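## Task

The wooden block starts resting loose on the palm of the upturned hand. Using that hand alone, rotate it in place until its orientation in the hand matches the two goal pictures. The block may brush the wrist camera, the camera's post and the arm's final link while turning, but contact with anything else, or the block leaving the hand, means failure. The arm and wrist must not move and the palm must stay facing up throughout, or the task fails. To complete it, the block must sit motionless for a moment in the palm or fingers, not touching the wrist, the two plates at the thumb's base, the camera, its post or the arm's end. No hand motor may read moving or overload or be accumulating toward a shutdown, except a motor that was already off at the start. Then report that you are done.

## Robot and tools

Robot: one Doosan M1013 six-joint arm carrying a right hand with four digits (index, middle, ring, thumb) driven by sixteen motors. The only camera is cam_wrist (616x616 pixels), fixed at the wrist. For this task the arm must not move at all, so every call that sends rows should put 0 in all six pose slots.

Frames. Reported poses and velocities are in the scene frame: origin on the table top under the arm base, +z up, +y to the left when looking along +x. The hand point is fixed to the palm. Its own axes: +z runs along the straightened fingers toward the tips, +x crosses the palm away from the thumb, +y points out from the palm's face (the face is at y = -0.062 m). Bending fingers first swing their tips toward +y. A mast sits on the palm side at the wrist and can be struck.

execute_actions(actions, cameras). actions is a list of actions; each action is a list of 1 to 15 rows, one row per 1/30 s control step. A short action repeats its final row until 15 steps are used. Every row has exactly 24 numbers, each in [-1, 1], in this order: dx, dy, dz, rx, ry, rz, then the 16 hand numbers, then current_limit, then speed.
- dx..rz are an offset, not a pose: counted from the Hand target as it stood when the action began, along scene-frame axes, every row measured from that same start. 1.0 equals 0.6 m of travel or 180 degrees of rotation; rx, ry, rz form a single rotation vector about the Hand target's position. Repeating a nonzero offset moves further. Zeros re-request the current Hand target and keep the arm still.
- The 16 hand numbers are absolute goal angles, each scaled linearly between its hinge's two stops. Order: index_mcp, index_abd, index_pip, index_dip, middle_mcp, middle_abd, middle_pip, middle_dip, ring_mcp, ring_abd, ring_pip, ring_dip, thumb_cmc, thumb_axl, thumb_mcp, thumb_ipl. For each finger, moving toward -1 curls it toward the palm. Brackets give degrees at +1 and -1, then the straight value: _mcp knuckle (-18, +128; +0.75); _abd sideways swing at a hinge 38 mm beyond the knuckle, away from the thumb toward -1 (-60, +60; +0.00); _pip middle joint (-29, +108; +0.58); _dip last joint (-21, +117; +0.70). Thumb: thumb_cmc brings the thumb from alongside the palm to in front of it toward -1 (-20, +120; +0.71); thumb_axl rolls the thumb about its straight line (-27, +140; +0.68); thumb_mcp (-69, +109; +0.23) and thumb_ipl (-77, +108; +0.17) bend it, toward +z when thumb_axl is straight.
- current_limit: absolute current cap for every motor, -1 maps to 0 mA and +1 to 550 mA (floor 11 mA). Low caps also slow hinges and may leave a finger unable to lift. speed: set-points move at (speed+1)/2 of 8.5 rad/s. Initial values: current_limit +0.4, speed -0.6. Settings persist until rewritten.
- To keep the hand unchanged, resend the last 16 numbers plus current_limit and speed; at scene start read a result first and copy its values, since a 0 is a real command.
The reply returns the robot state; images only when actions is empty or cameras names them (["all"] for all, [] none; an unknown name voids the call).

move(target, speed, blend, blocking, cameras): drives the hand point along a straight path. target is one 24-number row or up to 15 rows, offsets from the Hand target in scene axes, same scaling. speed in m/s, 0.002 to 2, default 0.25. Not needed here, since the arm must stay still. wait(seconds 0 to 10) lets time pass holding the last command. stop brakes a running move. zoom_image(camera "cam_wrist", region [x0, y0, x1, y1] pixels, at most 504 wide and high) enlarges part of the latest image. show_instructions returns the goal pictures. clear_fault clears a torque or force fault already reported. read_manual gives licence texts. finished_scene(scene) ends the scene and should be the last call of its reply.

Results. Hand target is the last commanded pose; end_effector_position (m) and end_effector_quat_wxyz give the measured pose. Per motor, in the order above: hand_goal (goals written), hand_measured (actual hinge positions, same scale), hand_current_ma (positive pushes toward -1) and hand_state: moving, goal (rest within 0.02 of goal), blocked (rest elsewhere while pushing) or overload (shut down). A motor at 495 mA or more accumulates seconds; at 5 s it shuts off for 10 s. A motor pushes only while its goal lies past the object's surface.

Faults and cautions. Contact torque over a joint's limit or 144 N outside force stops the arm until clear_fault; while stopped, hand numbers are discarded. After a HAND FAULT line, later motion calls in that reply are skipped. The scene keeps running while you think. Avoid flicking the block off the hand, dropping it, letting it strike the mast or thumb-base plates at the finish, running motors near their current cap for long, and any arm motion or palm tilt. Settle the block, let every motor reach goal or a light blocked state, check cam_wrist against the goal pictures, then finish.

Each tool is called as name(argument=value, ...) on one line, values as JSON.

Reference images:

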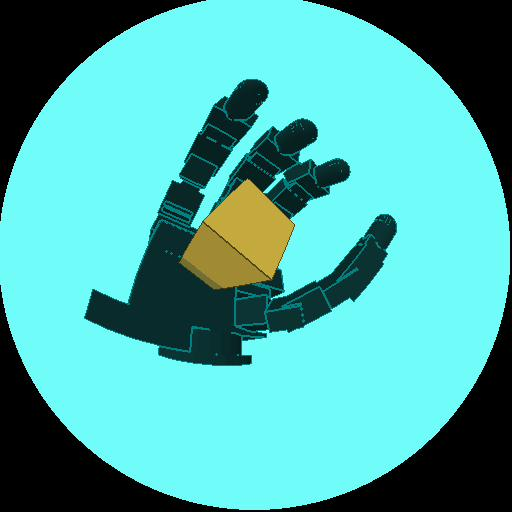

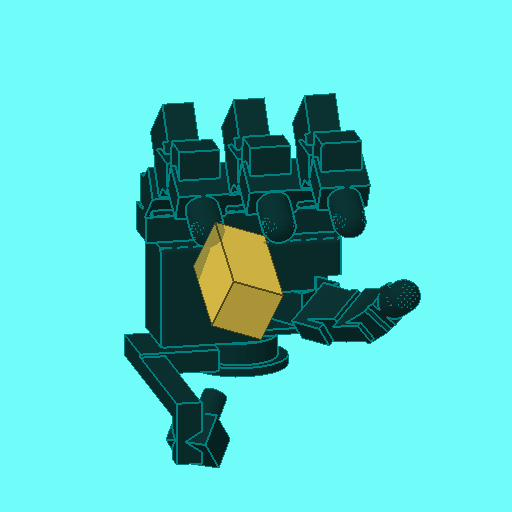

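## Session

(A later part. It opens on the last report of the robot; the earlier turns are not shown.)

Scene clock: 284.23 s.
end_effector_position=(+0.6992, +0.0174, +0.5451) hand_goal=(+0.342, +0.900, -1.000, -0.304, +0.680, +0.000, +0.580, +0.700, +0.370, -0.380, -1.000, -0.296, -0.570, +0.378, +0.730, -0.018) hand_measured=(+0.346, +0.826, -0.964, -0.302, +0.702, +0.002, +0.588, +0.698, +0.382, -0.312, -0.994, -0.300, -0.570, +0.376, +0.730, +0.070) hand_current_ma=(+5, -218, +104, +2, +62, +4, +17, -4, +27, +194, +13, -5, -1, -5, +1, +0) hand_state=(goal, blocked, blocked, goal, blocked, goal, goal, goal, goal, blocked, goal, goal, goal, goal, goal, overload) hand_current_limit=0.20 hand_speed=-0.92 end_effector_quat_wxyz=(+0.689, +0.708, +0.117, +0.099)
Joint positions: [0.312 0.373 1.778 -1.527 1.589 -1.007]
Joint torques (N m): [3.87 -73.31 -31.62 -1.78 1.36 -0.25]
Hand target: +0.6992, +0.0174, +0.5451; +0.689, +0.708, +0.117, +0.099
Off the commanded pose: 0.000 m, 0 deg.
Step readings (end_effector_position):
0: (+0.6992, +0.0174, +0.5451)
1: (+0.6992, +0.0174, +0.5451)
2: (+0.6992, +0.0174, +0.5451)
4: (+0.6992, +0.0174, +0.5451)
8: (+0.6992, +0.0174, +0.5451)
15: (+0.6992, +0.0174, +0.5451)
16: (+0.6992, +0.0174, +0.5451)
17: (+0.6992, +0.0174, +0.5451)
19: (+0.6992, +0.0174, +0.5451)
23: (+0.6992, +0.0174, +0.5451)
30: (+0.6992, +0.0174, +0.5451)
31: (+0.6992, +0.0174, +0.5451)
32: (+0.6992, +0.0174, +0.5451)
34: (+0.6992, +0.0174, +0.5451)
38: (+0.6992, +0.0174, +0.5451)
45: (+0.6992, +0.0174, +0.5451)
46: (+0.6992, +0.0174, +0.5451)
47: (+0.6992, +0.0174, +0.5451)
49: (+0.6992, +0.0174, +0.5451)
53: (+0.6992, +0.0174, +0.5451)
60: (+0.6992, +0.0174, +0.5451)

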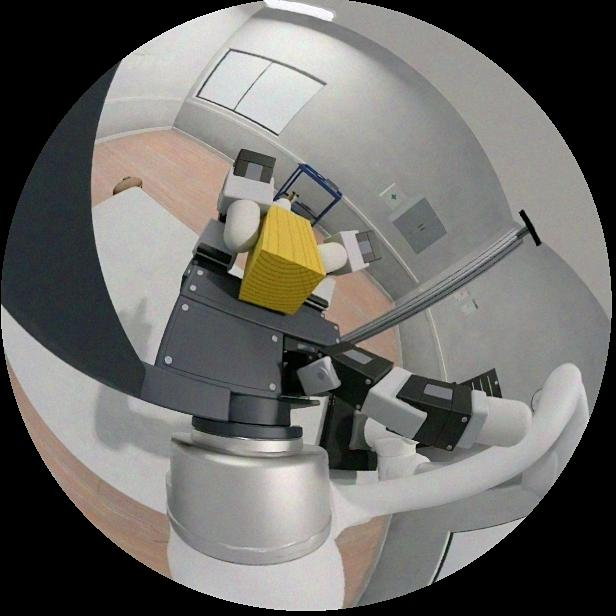

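execute_actions(actions=[[[0,0,0,0,0,0,0.342,0.9,-1,-0.304,0.6,0,0.58,0.7,0.37,-0.38,-1.0,-0.297,-0.57,0.377,0.73,-0.018,0.2,-0.93]],[[0,0,0,0,0,0,0.342,0.9,-1,-0.304,0.5,0,0.58,0.7,0.37,-0.38,-1.0,-0.297,-0.57,0.377,0.73,-0.018,0.2,-0.93]]], cameras=["cam_wrist"])

execute_actions(actions=[[[0,0,0,0,0,0,0.342,0.9,-1,-0.304,0.42,0,0.58,0.7,0.37,-0.38,-1.0,-0.297,-0.57,0.377,0.73,-0.018,0.2,-0.93]],[[0,0,0,0,0,0,0.342,0.9,-1,-0.304,0.34,0,0.58,0.7,0.37,-0.38,-1.0,-0.297,-0.57,0.377,0.73,-0.018,0.2,-0.93]]], cameras=["cam_wrist"])

Scene clock: 285.93 s.
end_effector_position=(+0.6992, +0.0174, +0.5451) hand_goal=(+0.342, +0.900, -1.000, -0.304, +0.500, +0.000, +0.580, +0.700, +0.370, -0.380, -1.000, -0.296, -0.570, +0.378, +0.730, -0.018) hand_measured=(+0.336, +0.834, -0.956, -0.286, +0.570, -0.002, +0.588, +0.698, +0.368, -0.314, -0.980, -0.284, -0.570, +0.376, +0.730, +0.070) hand_current_ma=(-12, -184, +130, +43, +257, -1, +17, -4, -2, +184, +48, +24, -1, -5, +1, +0) hand_state=(goal, blocked, blocked, goal, blocked, goal, goal, goal, goal, blocked, goal, goal, goal, goal, goal, overload) hand_current_limit=0.20 hand_speed=-0.93 end_effector_quat_wxyz=(+0.689, +0.708, +0.117, +0.099)
Joint positions: [0.312 0.373 1.778 -1.527 1.589 -1.007]
Joint torques (N m): [3.84 -73.19 -31.64 -1.8 1.25 -0.15]
Hand target: +0.6992, +0.0174, +0.5451; +0.689, +0.708, +0.117, +0.099
Off the commanded pose: 0.000 m, 0 deg.
Step readings (end_effector_position):
0: (+0.6992, +0.0174, +0.5451)
1: (+0.6992, +0.0174, +0.5451)
2: (+0.6992, +0.0174, +0.5451)
4: (+0.6992, +0.0174, +0.5451)
8: (+0.6992, +0.0174, +0.5451)
15: (+0.6992, +0.0174, +0.5451)
16: (+0.6992, +0.0174, +0.5451)
17: (+0.6992, +0.0174, +0.5451)
19: (+0.6992, +0.0174, +0.5451)
23: (+0.6992, +0.0174, +0.5451)
30: (+0.6992, +0.0174, +0.5451)

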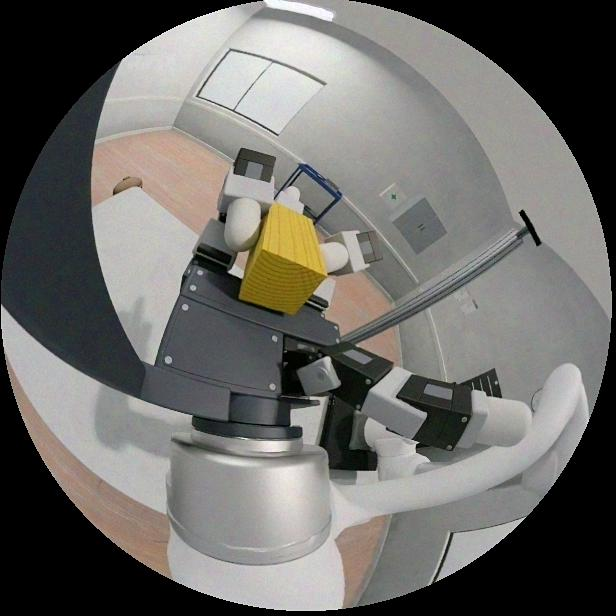

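Scene clock: 287.13 s.
end_effector_position=(+0.6992, +0.0174, +0.5451) hand_goal=(+0.342, +0.900, -1.000, -0.304, +0.340, +0.000, +0.580, +0.700, +0.370, -0.380, -1.000, -0.296, -0.570, +0.378, +0.730, -0.018) hand_measured=(+0.336, +0.840, -0.954, -0.284, +0.414, -0.002, +0.588, +0.698, +0.364, -0.314, -0.980, -0.284, -0.570, +0.376, +0.730, +0.070) hand_current_ma=(-13, -167, +142, +49, +273, -1, +17, -4, -11, +184, +50, +27, -1, -5, +1, +0) hand_state=(goal, blocked, blocked, goal, blocked, goal, goal, goal, goal, blocked, blocked, goal, goal, goal, goal, overload) hand_current_limit=0.20 hand_speed=-0.93 end_effector_quat_wxyz=(+0.689, +0.708, +0.117, +0.099)
Joint positions: [0.312 0.373 1.778 -1.527 1.589 -1.007]
Joint torques (N m): [3.95 -73.23 -31.57 -1.75 1.31 -0.24]
Hand target: +0.6992, +0.0174, +0.5451; +0.689, +0.708, +0.117, +0.099
Off the commanded pose: 0.000 m, 0 deg.
Step readings (end_effector_position):
0: (+0.6992, +0.0174, +0.5451)
1: (+0.6992, +0.0174, +0.5451)
2: (+0.6992, +0.0174, +0.5451)
4: (+0.6992, +0.0174, +0.5451)
8: (+0.6992, +0.0174, +0.5451)
15: (+0.6992, +0.0174, +0.5451)
16: (+0.6992, +0.0174, +0.5451)
17: (+0.6992, +0.0174, +0.5451)
19: (+0.6992, +0.0174, +0.5451)
23: (+0.6992, +0.0174, +0.5451)
30: (+0.6992, +0.0174, +0.5451)

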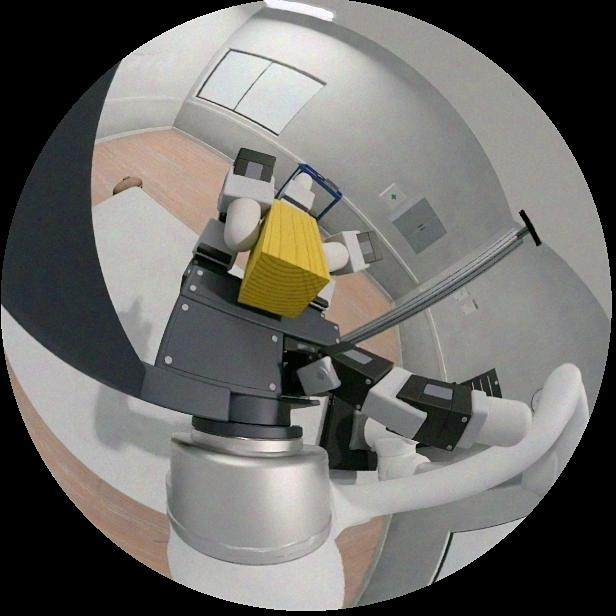

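execute_actions(actions=[[[0,0,0,0,0,0,0.342,0.9,-1,-0.304,0.26,0,0.58,0.7,0.37,-0.38,-1.0,-0.297,-0.57,0.377,0.73,-0.018,0.2,-0.93]],[[0,0,0,0,0,0,0.342,0.9,-1,-0.304,0.18,0,0.58,0.7,0.37,-0.38,-1.0,-0.297,-0.57,0.377,0.73,-0.018,0.2,-0.93]]], cameras=["cam_wrist"])

execute_actions(actions=[[[0,0,0,0,0,0,0.342,0.9,-1,-0.304,0.10,0,0.58,0.7,0.37,-0.38,-1.0,-0.297,-0.57,0.377,0.73,-0.018,0.2,-0.93]],[[0,0,0,0,0,0,0.342,0.9,-1,-0.304,0.04,0,0.58,0.7,0.37,-0.38,-1.0,-0.297,-0.57,0.377,0.73,-0.018,0.2,-0.93]]], cameras=["cam_wrist"])

Scene clock: 289.03 s.
end_effector_position=(+0.6992, +0.0174, +0.5451) hand_goal=(+0.342, +0.900, -1.000, -0.304, +0.180, +0.000, +0.580, +0.700, +0.370, -0.380, -1.000, -0.296, -0.570, +0.378, +0.730, -0.018) hand_measured=(+0.334, +0.840, -0.952, -0.284, +0.252, -0.002, +0.588, +0.698, +0.364, -0.314, -0.980, -0.284, -0.570, +0.376, +0.730, +0.070) hand_current_ma=(-15, -166, +146, +51, +268, -1, +16, -4, -12, +184, +50, +27, -1, -5, +1, +0) hand_state=(goal, blocked, blocked, blocked, blocked, goal, goal, goal, goal, blocked, blocked, goal, goal, goal, goal, overload) hand_current_limit=0.20 hand_speed=-0.93 end_effector_quat_wxyz=(+0.689, +0.708, +0.117, +0.099)
Joint positions: [0.312 0.373 1.778 -1.527 1.589 -1.007]
Joint torques (N m): [4 -73.58 -31.69 -1.7 1.25 -0.16]
Hand target: +0.6992, +0.0174, +0.5451; +0.689, +0.708, +0.117, +0.099
Off the commanded pose: 0.000 m, 0 deg.
Step readings (end_effector_position):
0: (+0.6992, +0.0174, +0.5451)
1: (+0.6992, +0.0174, +0.5451)
2: (+0.6992, +0.0174, +0.5451)
4: (+0.6992, +0.0174, +0.5451)
8: (+0.6992, +0.0174, +0.5451)
15: (+0.6992, +0.0174, +0.5451)
16: (+0.6992, +0.0174, +0.5451)
17: (+0.6992, +0.0174, +0.5451)
19: (+0.6992, +0.0174, +0.5451)
23: (+0.6992, +0.0174, +0.5451)
30: (+0.6992, +0.0174, +0.5451)

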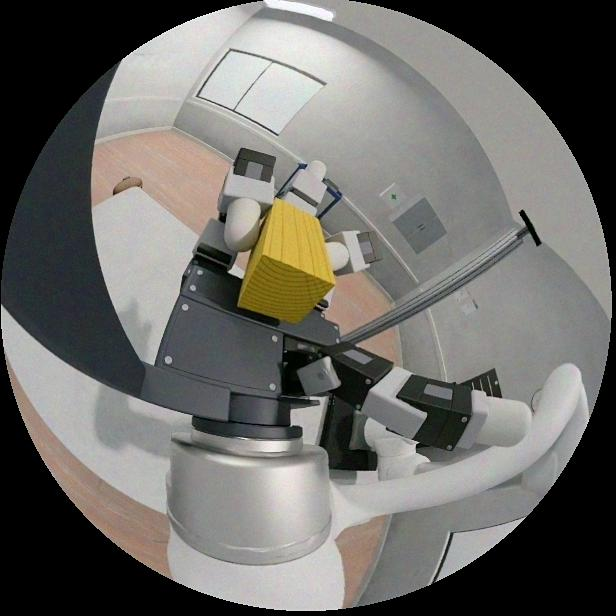

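Scene clock: 290.23 s.
end_effector_position=(+0.6992, +0.0174, +0.5451) hand_goal=(+0.342, +0.900, -1.000, -0.304, +0.040, +0.000, +0.580, +0.700, +0.370, -0.380, -1.000, -0.296, -0.570, +0.378, +0.730, -0.018) hand_measured=(+0.334, +0.840, -0.952, -0.284, +0.108, -0.002, +0.588, +0.698, +0.364, -0.314, -0.980, -0.284, -0.570, +0.376, +0.730, +0.070) hand_current_ma=(-15, -166, +147, +52, +249, -1, +15, -4, -12, +184, +50, +27, -1, -5, +1, +0) hand_state=(goal, blocked, blocked, blocked, blocked, goal, goal, goal, goal, blocked, blocked, goal, goal, goal, goal, overload) hand_current_limit=0.20 hand_speed=-0.93 end_effector_quat_wxyz=(+0.689, +0.708, +0.117, +0.099)
Joint positions: [0.312 0.373 1.778 -1.527 1.589 -1.007]
Joint torques (N m): [3.59 -73.49 -31.7 -1.77 1.33 -0.15]
Hand target: +0.6992, +0.0174, +0.5451; +0.689, +0.708, +0.117, +0.099
Off the commanded pose: 0.000 m, 0 deg.
Step readings (end_effector_position):
0: (+0.6992, +0.0174, +0.5451)
1: (+0.6992, +0.0174, +0.5451)
2: (+0.6992, +0.0174, +0.5451)
4: (+0.6992, +0.0174, +0.5451)
8: (+0.6992, +0.0174, +0.5451)
15: (+0.6992, +0.0174, +0.5451)
16: (+0.6992, +0.0174, +0.5451)
17: (+0.6992, +0.0174, +0.5451)
19: (+0.6992, +0.0174, +0.5451)
23: (+0.6992, +0.0174, +0.5451)
30: (+0.6992, +0.0174, +0.5451)

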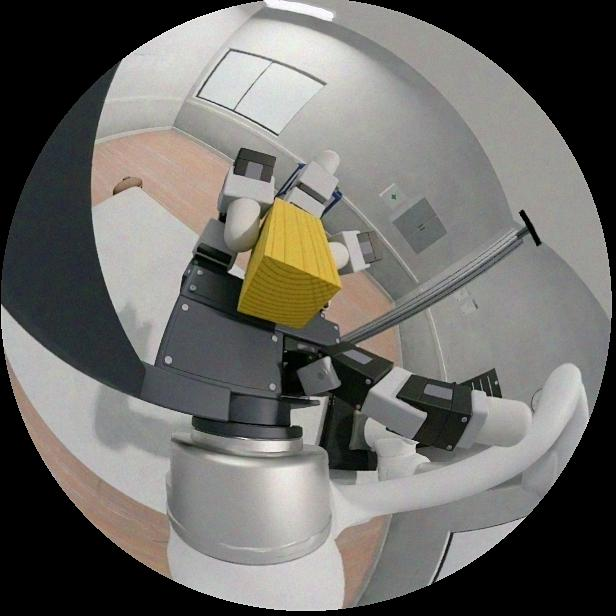

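execute_actions(actions=[[[0,0,0,0,0,0,0.342,0.9,-1,-0.304,-0.04,0,0.58,0.7,0.37,-0.38,-1.0,-0.297,-0.95,0.377,0.73,-0.018,0.2,-0.93]],[[0,0,0,0,0,0,0.342,0.9,-1,-0.304,-0.10,0,0.58,0.7,0.37,-0.38,-1.0,-0.297,-0.95,0.377,0.73,-0.018,0.2,-0.93]],[[0,0,0,0,0,0,0.342,0.9,-1,-0.304,-0.10,0,0.58,0.7,0.37,-0.38,-1.0,-0.297,-0.95,0.377,0.4,-0.018,0.2,-0.93]]], cameras=["cam_wrist"])

Scene clock: 294.50 s.
end_effector_position=(+0.6992, +0.0174, +0.5451) hand_goal=(+0.342, +0.900, -1.000, -0.304, -0.100, +0.000, +0.580, +0.700, +0.370, -0.380, -1.000, -0.296, -0.950, +0.378, +0.400, -0.018) hand_measured=(+0.334, +0.840, -0.952, -0.284, -0.032, -0.002, +0.586, +0.698, +0.364, -0.316, -0.980, -0.284, -0.950, +0.376, +0.402, +0.070) hand_current_ma=(-17, -166, +147, +52, +244, -1, +13, -4, -12, +181, +50, +27, -1, -2, +4, +0) hand_state=(goal, blocked, blocked, blocked, blocked, goal, goal, goal, goal, blocked, blocked, goal, goal, goal, goal, overload) hand_current_limit=0.20 hand_speed=-0.93 end_effector_quat_wxyz=(+0.689, +0.708, +0.117, +0.099)
Joint positions: [0.312 0.373 1.778 -1.527 1.589 -1.007]
Joint torques (N m): [4.34 -73.38 -31.74 -1.77 1.32 -0.19]
Hand target: +0.6992, +0.0174, +0.5451; +0.689, +0.708, +0.117, +0.099
Off the commanded pose: 0.000 m, 0 deg.
Step readings (end_effector_position):
0: (+0.6992, +0.0174, +0.5451)
1: (+0.6992, +0.0174, +0.5451)
2: (+0.6992, +0.0174, +0.5451)
4: (+0.6992, +0.0174, +0.5451)
8: (+0.6992, +0.0174, +0.5451)
15: (+0.6992, +0.0174, +0.5451)
16: (+0.6992, +0.0174, +0.5451)
17: (+0.6992, +0.0174, +0.5451)
19: (+0.6992, +0.0174, +0.5451)
23: (+0.6992, +0.0174, +0.5451)
30: (+0.6992, +0.0174, +0.5451)
31: (+0.6992, +0.0174, +0.5451)
32: (+0.6992, +0.0174, +0.5451)
34: (+0.6992, +0.0174, +0.5451)
38: (+0.6992, +0.0174, +0.5451)
45: (+0.6992, +0.0174, +0.5451)

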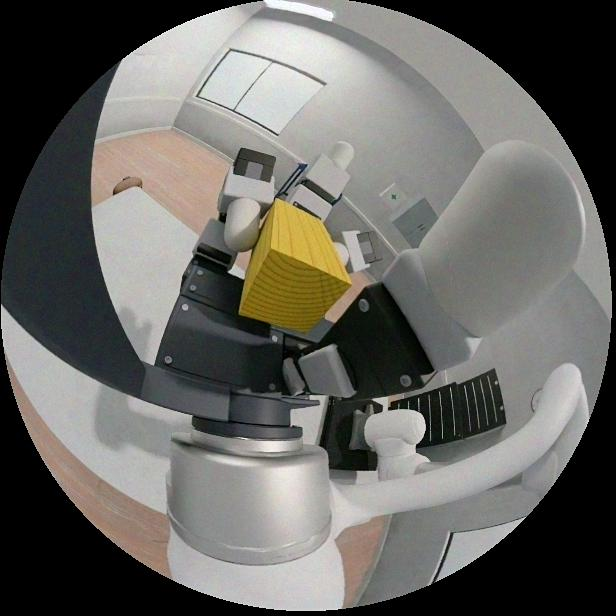

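execute_actions(actions=[[[0,0,0,0,0,0,0.342,0.9,-1,-0.304,-0.17,0,0.58,0.7,0.37,-0.38,-1.0,-0.297,-0.95,0.377,0.25,-0.018,0.2,-0.93]],[[0,0,0,0,0,0,0.325,0.9,-1,-0.29,-0.20,0,0.58,0.7,0.355,-0.38,-1.0,-0.284,-0.95,0.377,0.2,-0.018,0.2,-0.95]],[[0,0,0,0,0,0,0.308,0.9,-1,-0.276,-0.23,0,0.58,0.7,0.337,-0.38,-1.0,-0.271,-0.95,0.377,0.15,-0.018,0.2,-0.95]]], cameras=["cam_wrist"])

Scene clock: 297.20 s.
end_effector_position=(+0.6992, +0.0174, +0.5451) hand_goal=(+0.308, +0.900, -1.000, -0.276, -0.230, +0.000, +0.580, +0.700, +0.338, -0.380, -1.000, -0.270, -0.950, +0.378, +0.150, -0.018) hand_measured=(+0.308, +0.842, -0.952, -0.266, -0.166, -0.002, +0.586, +0.698, +0.338, -0.318, -0.980, -0.264, -0.936, +0.376, +0.192, +0.070) hand_current_ma=(-1, -159, +148, +21, +227, -1, +11, -4, +0, +172, +50, +9, +32, -2, +178, +0) hand_state=(goal, blocked, blocked, goal, blocked, goal, goal, goal, goal, blocked, blocked, goal, goal, goal, blocked, overload) hand_current_limit=0.20 hand_speed=-0.95 end_effector_quat_wxyz=(+0.689, +0.708, +0.117, +0.099)
Joint positions: [0.312 0.373 1.778 -1.527 1.589 -1.007]
Joint torques (N m): [3.95 -73.08 -31.61 -1.74 1.27 -0.1]
Hand target: +0.6992, +0.0174, +0.5451; +0.689, +0.708, +0.117, +0.099
Off the commanded pose: 0.000 m, 0 deg.
Step readings (end_effector_position):
0: (+0.6992, +0.0174, +0.5451)
1: (+0.6992, +0.0174, +0.5451)
2: (+0.6992, +0.0174, +0.5451)
4: (+0.6992, +0.0174, +0.5451)
8: (+0.6992, +0.0174, +0.5451)
15: (+0.6992, +0.0174, +0.5451)
16: (+0.6992, +0.0174, +0.5451)
17: (+0.6992, +0.0174, +0.5451)
19: (+0.6992, +0.0174, +0.5451)
23: (+0.6992, +0.0174, +0.5451)
30: (+0.6992, +0.0174, +0.5451)
31: (+0.6992, +0.0174, +0.5451)
32: (+0.6992, +0.0174, +0.5451)
34: (+0.6992, +0.0174, +0.5451)
38: (+0.6992, +0.0174, +0.5451)
45: (+0.6992, +0.0174, +0.5451)

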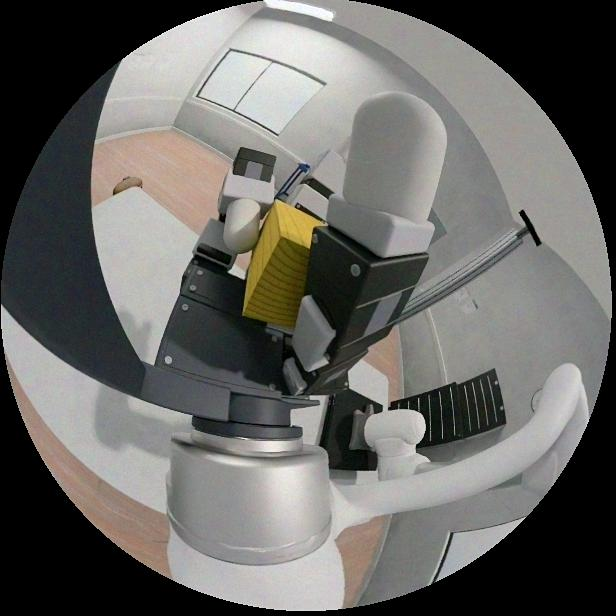

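execute_actions(actions=[[[0,0,0,0,0,0,0.308,0.9,-1,-0.276,-0.23,0,0.58,0.7,0.337,-0.38,-1.0,-0.271,-0.95,0.377,0.4,-0.018,0.2,-0.92]],[[0,0,0,0,0,0,0.29,0.9,-1,-0.263,-0.28,0,0.58,0.7,0.318,-0.38,-1.0,-0.258,-0.95,0.377,0.4,-0.018,0.2,-0.95]],[[0,0,0,0,0,0,0.272,0.9,-1,-0.249,-0.33,0,0.58,0.7,0.30,-0.38,-1.0,-0.245,-0.95,0.377,0.4,-0.018,0.2,-0.95]]], cameras=["cam_wrist"])

Scene clock: 299.73 s.
end_effector_position=(+0.6992, +0.0174, +0.5451) hand_goal=(+0.272, +0.900, -1.000, -0.248, -0.330, +0.000, +0.580, +0.700, +0.300, -0.380, -1.000, -0.244, -0.950, +0.378, +0.400, -0.018) hand_measured=(+0.266, +0.842, -0.952, -0.238, -0.266, -0.002, +0.582, +0.698, +0.294, -0.322, -0.982, -0.240, -0.952, +0.376, +0.398, +0.070) hand_current_ma=(-13, -159, +148, +19, +232, -1, +5, -4, -14, +155, +46, +8, -1, -2, -4, +0) hand_state=(goal, blocked, blocked, goal, blocked, goal, goal, goal, goal, blocked, goal, goal, goal, goal, goal, overload) hand_current_limit=0.20 hand_speed=-0.95 end_effector_quat_wxyz=(+0.689, +0.708, +0.117, +0.099)
Joint positions: [0.312 0.373 1.778 -1.527 1.589 -1.007]
Joint torques (N m): [3.98 -73.74 -31.76 -1.68 1.31 -0.18]
Hand target: +0.6992, +0.0174, +0.5451; +0.689, +0.708, +0.117, +0.099
Off the commanded pose: 0.000 m, 0 deg.
Step readings (end_effector_position):
0: (+0.6992, +0.0174, +0.5451)
1: (+0.6992, +0.0174, +0.5451)
2: (+0.6992, +0.0174, +0.5451)
4: (+0.6992, +0.0174, +0.5451)
8: (+0.6992, +0.0174, +0.5451)
15: (+0.6992, +0.0174, +0.5451)
16: (+0.6992, +0.0174, +0.5451)
17: (+0.6992, +0.0174, +0.5451)
19: (+0.6992, +0.0174, +0.5451)
23: (+0.6992, +0.0174, +0.5451)
30: (+0.6992, +0.0174, +0.5451)
31: (+0.6992, +0.0174, +0.5451)
32: (+0.6992, +0.0174, +0.5451)
34: (+0.6992, +0.0174, +0.5451)
38: (+0.6992, +0.0174, +0.5451)
45: (+0.6992, +0.0174, +0.5451)

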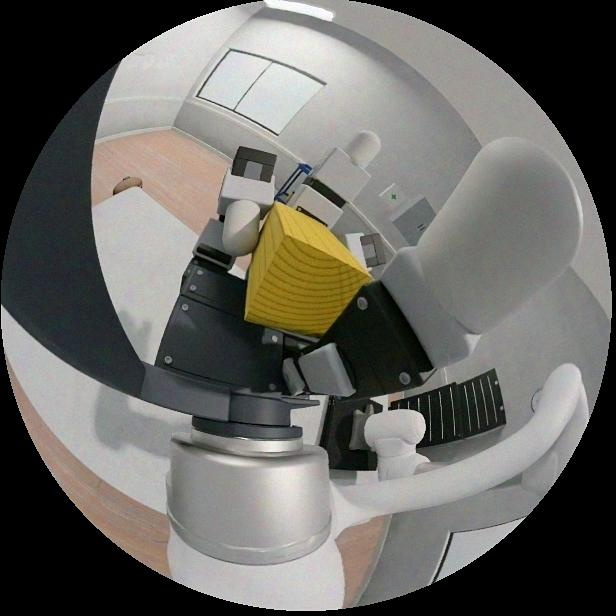

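zoom_image(camera="cam_wrist", region=[200, 160, 420, 380])

Scaled by 2.291 from the camera's 616x616 image, which has a finer 880x880 frame.

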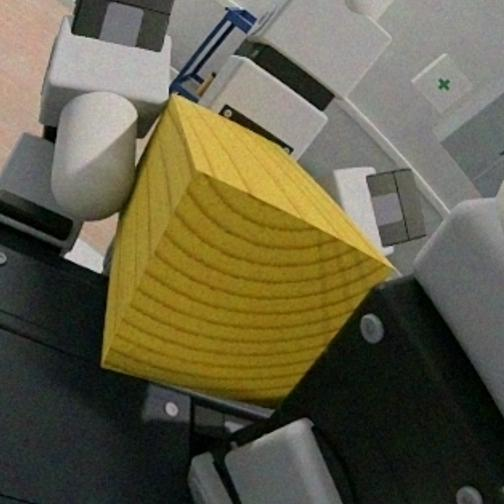

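execute_actions(actions=[[[0,0,0,0,0,0,0.272,0.9,-1,-0.249,-0.1,0,0.58,0.7,0.30,-0.38,-1.0,-0.245,-0.95,0.377,0.7,-0.018,0.2,-0.9]],[[0,0,0,0,0,0,0.272,0.9,-1,-0.249,0.1,0,0.58,0.7,0.30,-0.38,-1.0,-0.245,-0.57,0.377,0.73,-0.018,0.2,-0.9]],[[0,0,0,0,0,0,0.272,0.9,-1,-0.249,0.3,0,0.58,0.7,0.30,-0.38,-1.0,-0.245,-0.57,0.377,0.73,-0.018,0.2,-0.9]]], cameras=["cam_wrist"])

Scene clock: 311.27 s.
end_effector_position=(+0.6992, +0.0174, +0.5451) hand_goal=(+0.272, +0.900, -1.000, -0.248, +0.300, +0.000, +0.580, +0.700, +0.300, -0.380, -1.000, -0.244, -0.570, +0.378, +0.730, -0.018) hand_measured=(+0.274, +0.844, -0.952, -0.240, +0.306, -0.002, +0.582, +0.698, +0.300, -0.326, -0.982, -0.242, -0.570, +0.376, +0.730, +0.070) hand_current_ma=(+3, -154, +148, +18, +13, -1, +5, -4, +0, +147, +46, +2, -1, -2, +1, +0) hand_state=(goal, blocked, blocked, goal, goal, goal, goal, goal, goal, blocked, goal, goal, goal, goal, goal, overload) hand_current_limit=0.20 hand_speed=-0.90 end_effector_quat_wxyz=(+0.689, +0.708, +0.117, +0.099)
Joint positions: [0.312 0.373 1.778 -1.527 1.589 -1.007]
Joint torques (N m): [3.94 -73.36 -31.83 -1.73 1.3 -0.21]
Hand target: +0.6992, +0.0174, +0.5451; +0.689, +0.708, +0.117, +0.099
Off the commanded pose: 0.000 m, 0 deg.
Step readings (end_effector_position):
0: (+0.6992, +0.0174, +0.5451)
1: (+0.6992, +0.0174, +0.5451)
2: (+0.6992, +0.0174, +0.5451)
4: (+0.6992, +0.0174, +0.5451)
8: (+0.6992, +0.0174, +0.5451)
15: (+0.6992, +0.0174, +0.5451)
16: (+0.6992, +0.0174, +0.5451)
17: (+0.6992, +0.0174, +0.5451)
19: (+0.6992, +0.0174, +0.5451)
23: (+0.6992, +0.0174, +0.5451)
30: (+0.6992, +0.0174, +0.5451)
31: (+0.6992, +0.0174, +0.5451)
32: (+0.6992, +0.0174, +0.5451)
34: (+0.6992, +0.0174, +0.5451)
38: (+0.6992, +0.0174, +0.5451)
45: (+0.6992, +0.0174, +0.5451)

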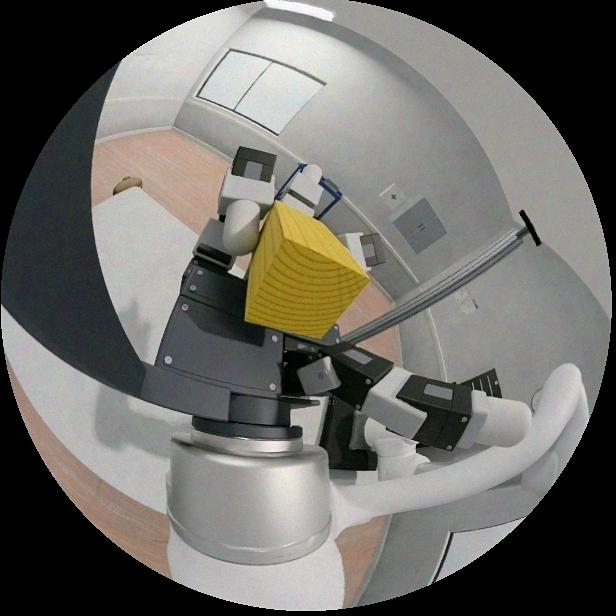

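execute_actions(actions=[[[0,0,0,0,0,0,0.272,0.88,-1,-0.249,0.5,0,0.58,0.7,0.30,-0.355,-1.0,-0.245,-0.57,0.377,0.73,-0.018,0.2,-0.93]],[[0,0,0,0,0,0,0.272,0.865,-1,-0.249,0.71,0,0.58,0.7,0.30,-0.34,-1.0,-0.245,-0.57,0.377,0.73,-0.018,0.2,-0.95]],[[0,0,0,0,0,0,0.272,0.85,-1,-0.249,0.74,0,0.58,0.7,0.30,-0.325,-1.0,-0.245,-0.57,0.377,0.73,-0.018,0.2,-0.95]]], cameras=["cam_wrist"])

Scene clock: 315.93 s.
end_effector_position=(+0.6992, +0.0174, +0.5451) hand_goal=(+0.272, +0.850, -1.000, -0.248, +0.740, +0.000, +0.580, +0.700, +0.300, -0.324, -1.000, -0.244, -0.570, +0.378, +0.730, -0.018) hand_measured=(+0.274, +0.832, -0.958, -0.244, +0.748, -0.002, +0.582, +0.698, +0.302, -0.312, -0.986, -0.242, -0.570, +0.376, +0.730, +0.070) hand_current_ma=(+3, -37, +126, +8, +15, -1, +5, -4, +4, +24, +34, +2, -1, -2, +1, +0) hand_state=(goal, goal, blocked, goal, goal, goal, goal, goal, goal, goal, goal, goal, goal, goal, goal, overload) hand_current_limit=0.20 hand_speed=-0.95 end_effector_quat_wxyz=(+0.689, +0.708, +0.117, +0.099)
Joint positions: [0.312 0.373 1.778 -1.527 1.589 -1.007]
Joint torques (N m): [3.7 -72.96 -31.82 -1.76 1.28 -0.16]
Hand target: +0.6992, +0.0174, +0.5451; +0.689, +0.708, +0.117, +0.099
Off the commanded pose: 0.000 m, 0 deg.
Step readings (end_effector_position):
0: (+0.6992, +0.0174, +0.5451)
1: (+0.6992, +0.0174, +0.5451)
2: (+0.6992, +0.0174, +0.5451)
4: (+0.6992, +0.0174, +0.5451)
8: (+0.6992, +0.0174, +0.5451)
15: (+0.6992, +0.0174, +0.5451)
16: (+0.6992, +0.0174, +0.5451)
17: (+0.6992, +0.0174, +0.5451)
19: (+0.6992, +0.0174, +0.5451)
23: (+0.6992, +0.0174, +0.5451)
30: (+0.6992, +0.0174, +0.5451)
31: (+0.6992, +0.0174, +0.5451)
32: (+0.6992, +0.0174, +0.5451)
34: (+0.6992, +0.0174, +0.5451)
38: (+0.6992, +0.0174, +0.5451)
45: (+0.6992, +0.0174, +0.5451)

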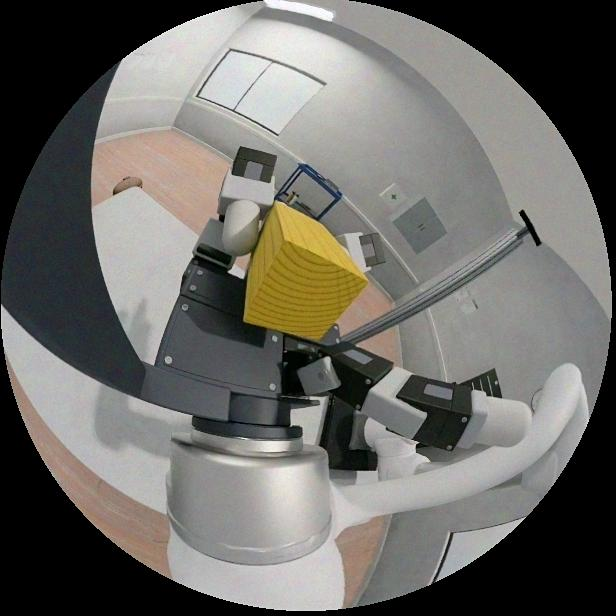

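execute_actions(actions=[[[0,0,0,0,0,0,0.272,0.835,-1,-0.249,0.74,0,0.58,0.7,0.30,-0.31,-1.0,-0.245,-0.57,0.377,0.73,-0.018,0.2,-0.97]],[[0,0,0,0,0,0,0.272,0.82,-1,-0.249,0.74,0,0.58,0.7,0.30,-0.29,-1.0,-0.245,-0.57,0.377,0.73,-0.018,0.2,-0.97]],[[0,0,0,0,0,0,0.272,0.8,-1,-0.249,0.74,0,0.58,0.7,0.30,-0.27,-1.0,-0.245,-0.57,0.377,0.73,-0.018,0.2,-0.97]]], cameras=["cam_wrist"])

Scene clock: 318.37 s.
end_effector_position=(+0.6992, +0.0174, +0.5451) hand_goal=(+0.272, +0.800, -1.000, -0.248, +0.740, +0.000, +0.580, +0.700, +0.300, -0.270, -1.000, -0.244, -0.570, +0.378, +0.730, -0.018) hand_measured=(+0.276, +0.802, -0.992, -0.246, +0.748, -0.002, +0.582, +0.698, +0.302, -0.268, -1.000, -0.244, -0.570, +0.376, +0.730, +0.070) hand_current_ma=(+8, +2, +16, +4, +15, -1, +5, -4, +4, +2, +0, +0, -1, -2, +1, +0) hand_state=(goal, goal, goal, goal, goal, goal, goal, goal, goal, goal, goal, goal, goal, goal, goal, overload) hand_current_limit=0.20 hand_speed=-0.97 end_effector_quat_wxyz=(+0.689, +0.708, +0.117, +0.099)
Joint positions: [0.312 0.373 1.778 -1.527 1.589 -1.007]
Joint torques (N m): [4.04 -72.7 -31.65 -1.8 1.28 -0.15]
Hand target: +0.6992, +0.0174, +0.5451; +0.689, +0.708, +0.117, +0.099
Off the commanded pose: 0.000 m, 0 deg.
Step readings (end_effector_position):
0: (+0.6992, +0.0174, +0.5451)
1: (+0.6992, +0.0174, +0.5451)
2: (+0.6992, +0.0174, +0.5451)
4: (+0.6992, +0.0174, +0.5451)
8: (+0.6992, +0.0174, +0.5451)
15: (+0.6992, +0.0174, +0.5451)
16: (+0.6992, +0.0174, +0.5451)
17: (+0.6992, +0.0174, +0.5451)
19: (+0.6992, +0.0174, +0.5451)
23: (+0.6992, +0.0174, +0.5451)
30: (+0.6992, +0.0174, +0.5451)
31: (+0.6992, +0.0174, +0.5451)
32: (+0.6992, +0.0174, +0.5451)
34: (+0.6992, +0.0174, +0.5451)
38: (+0.6992, +0.0174, +0.5451)
45: (+0.6992, +0.0174, +0.5451)

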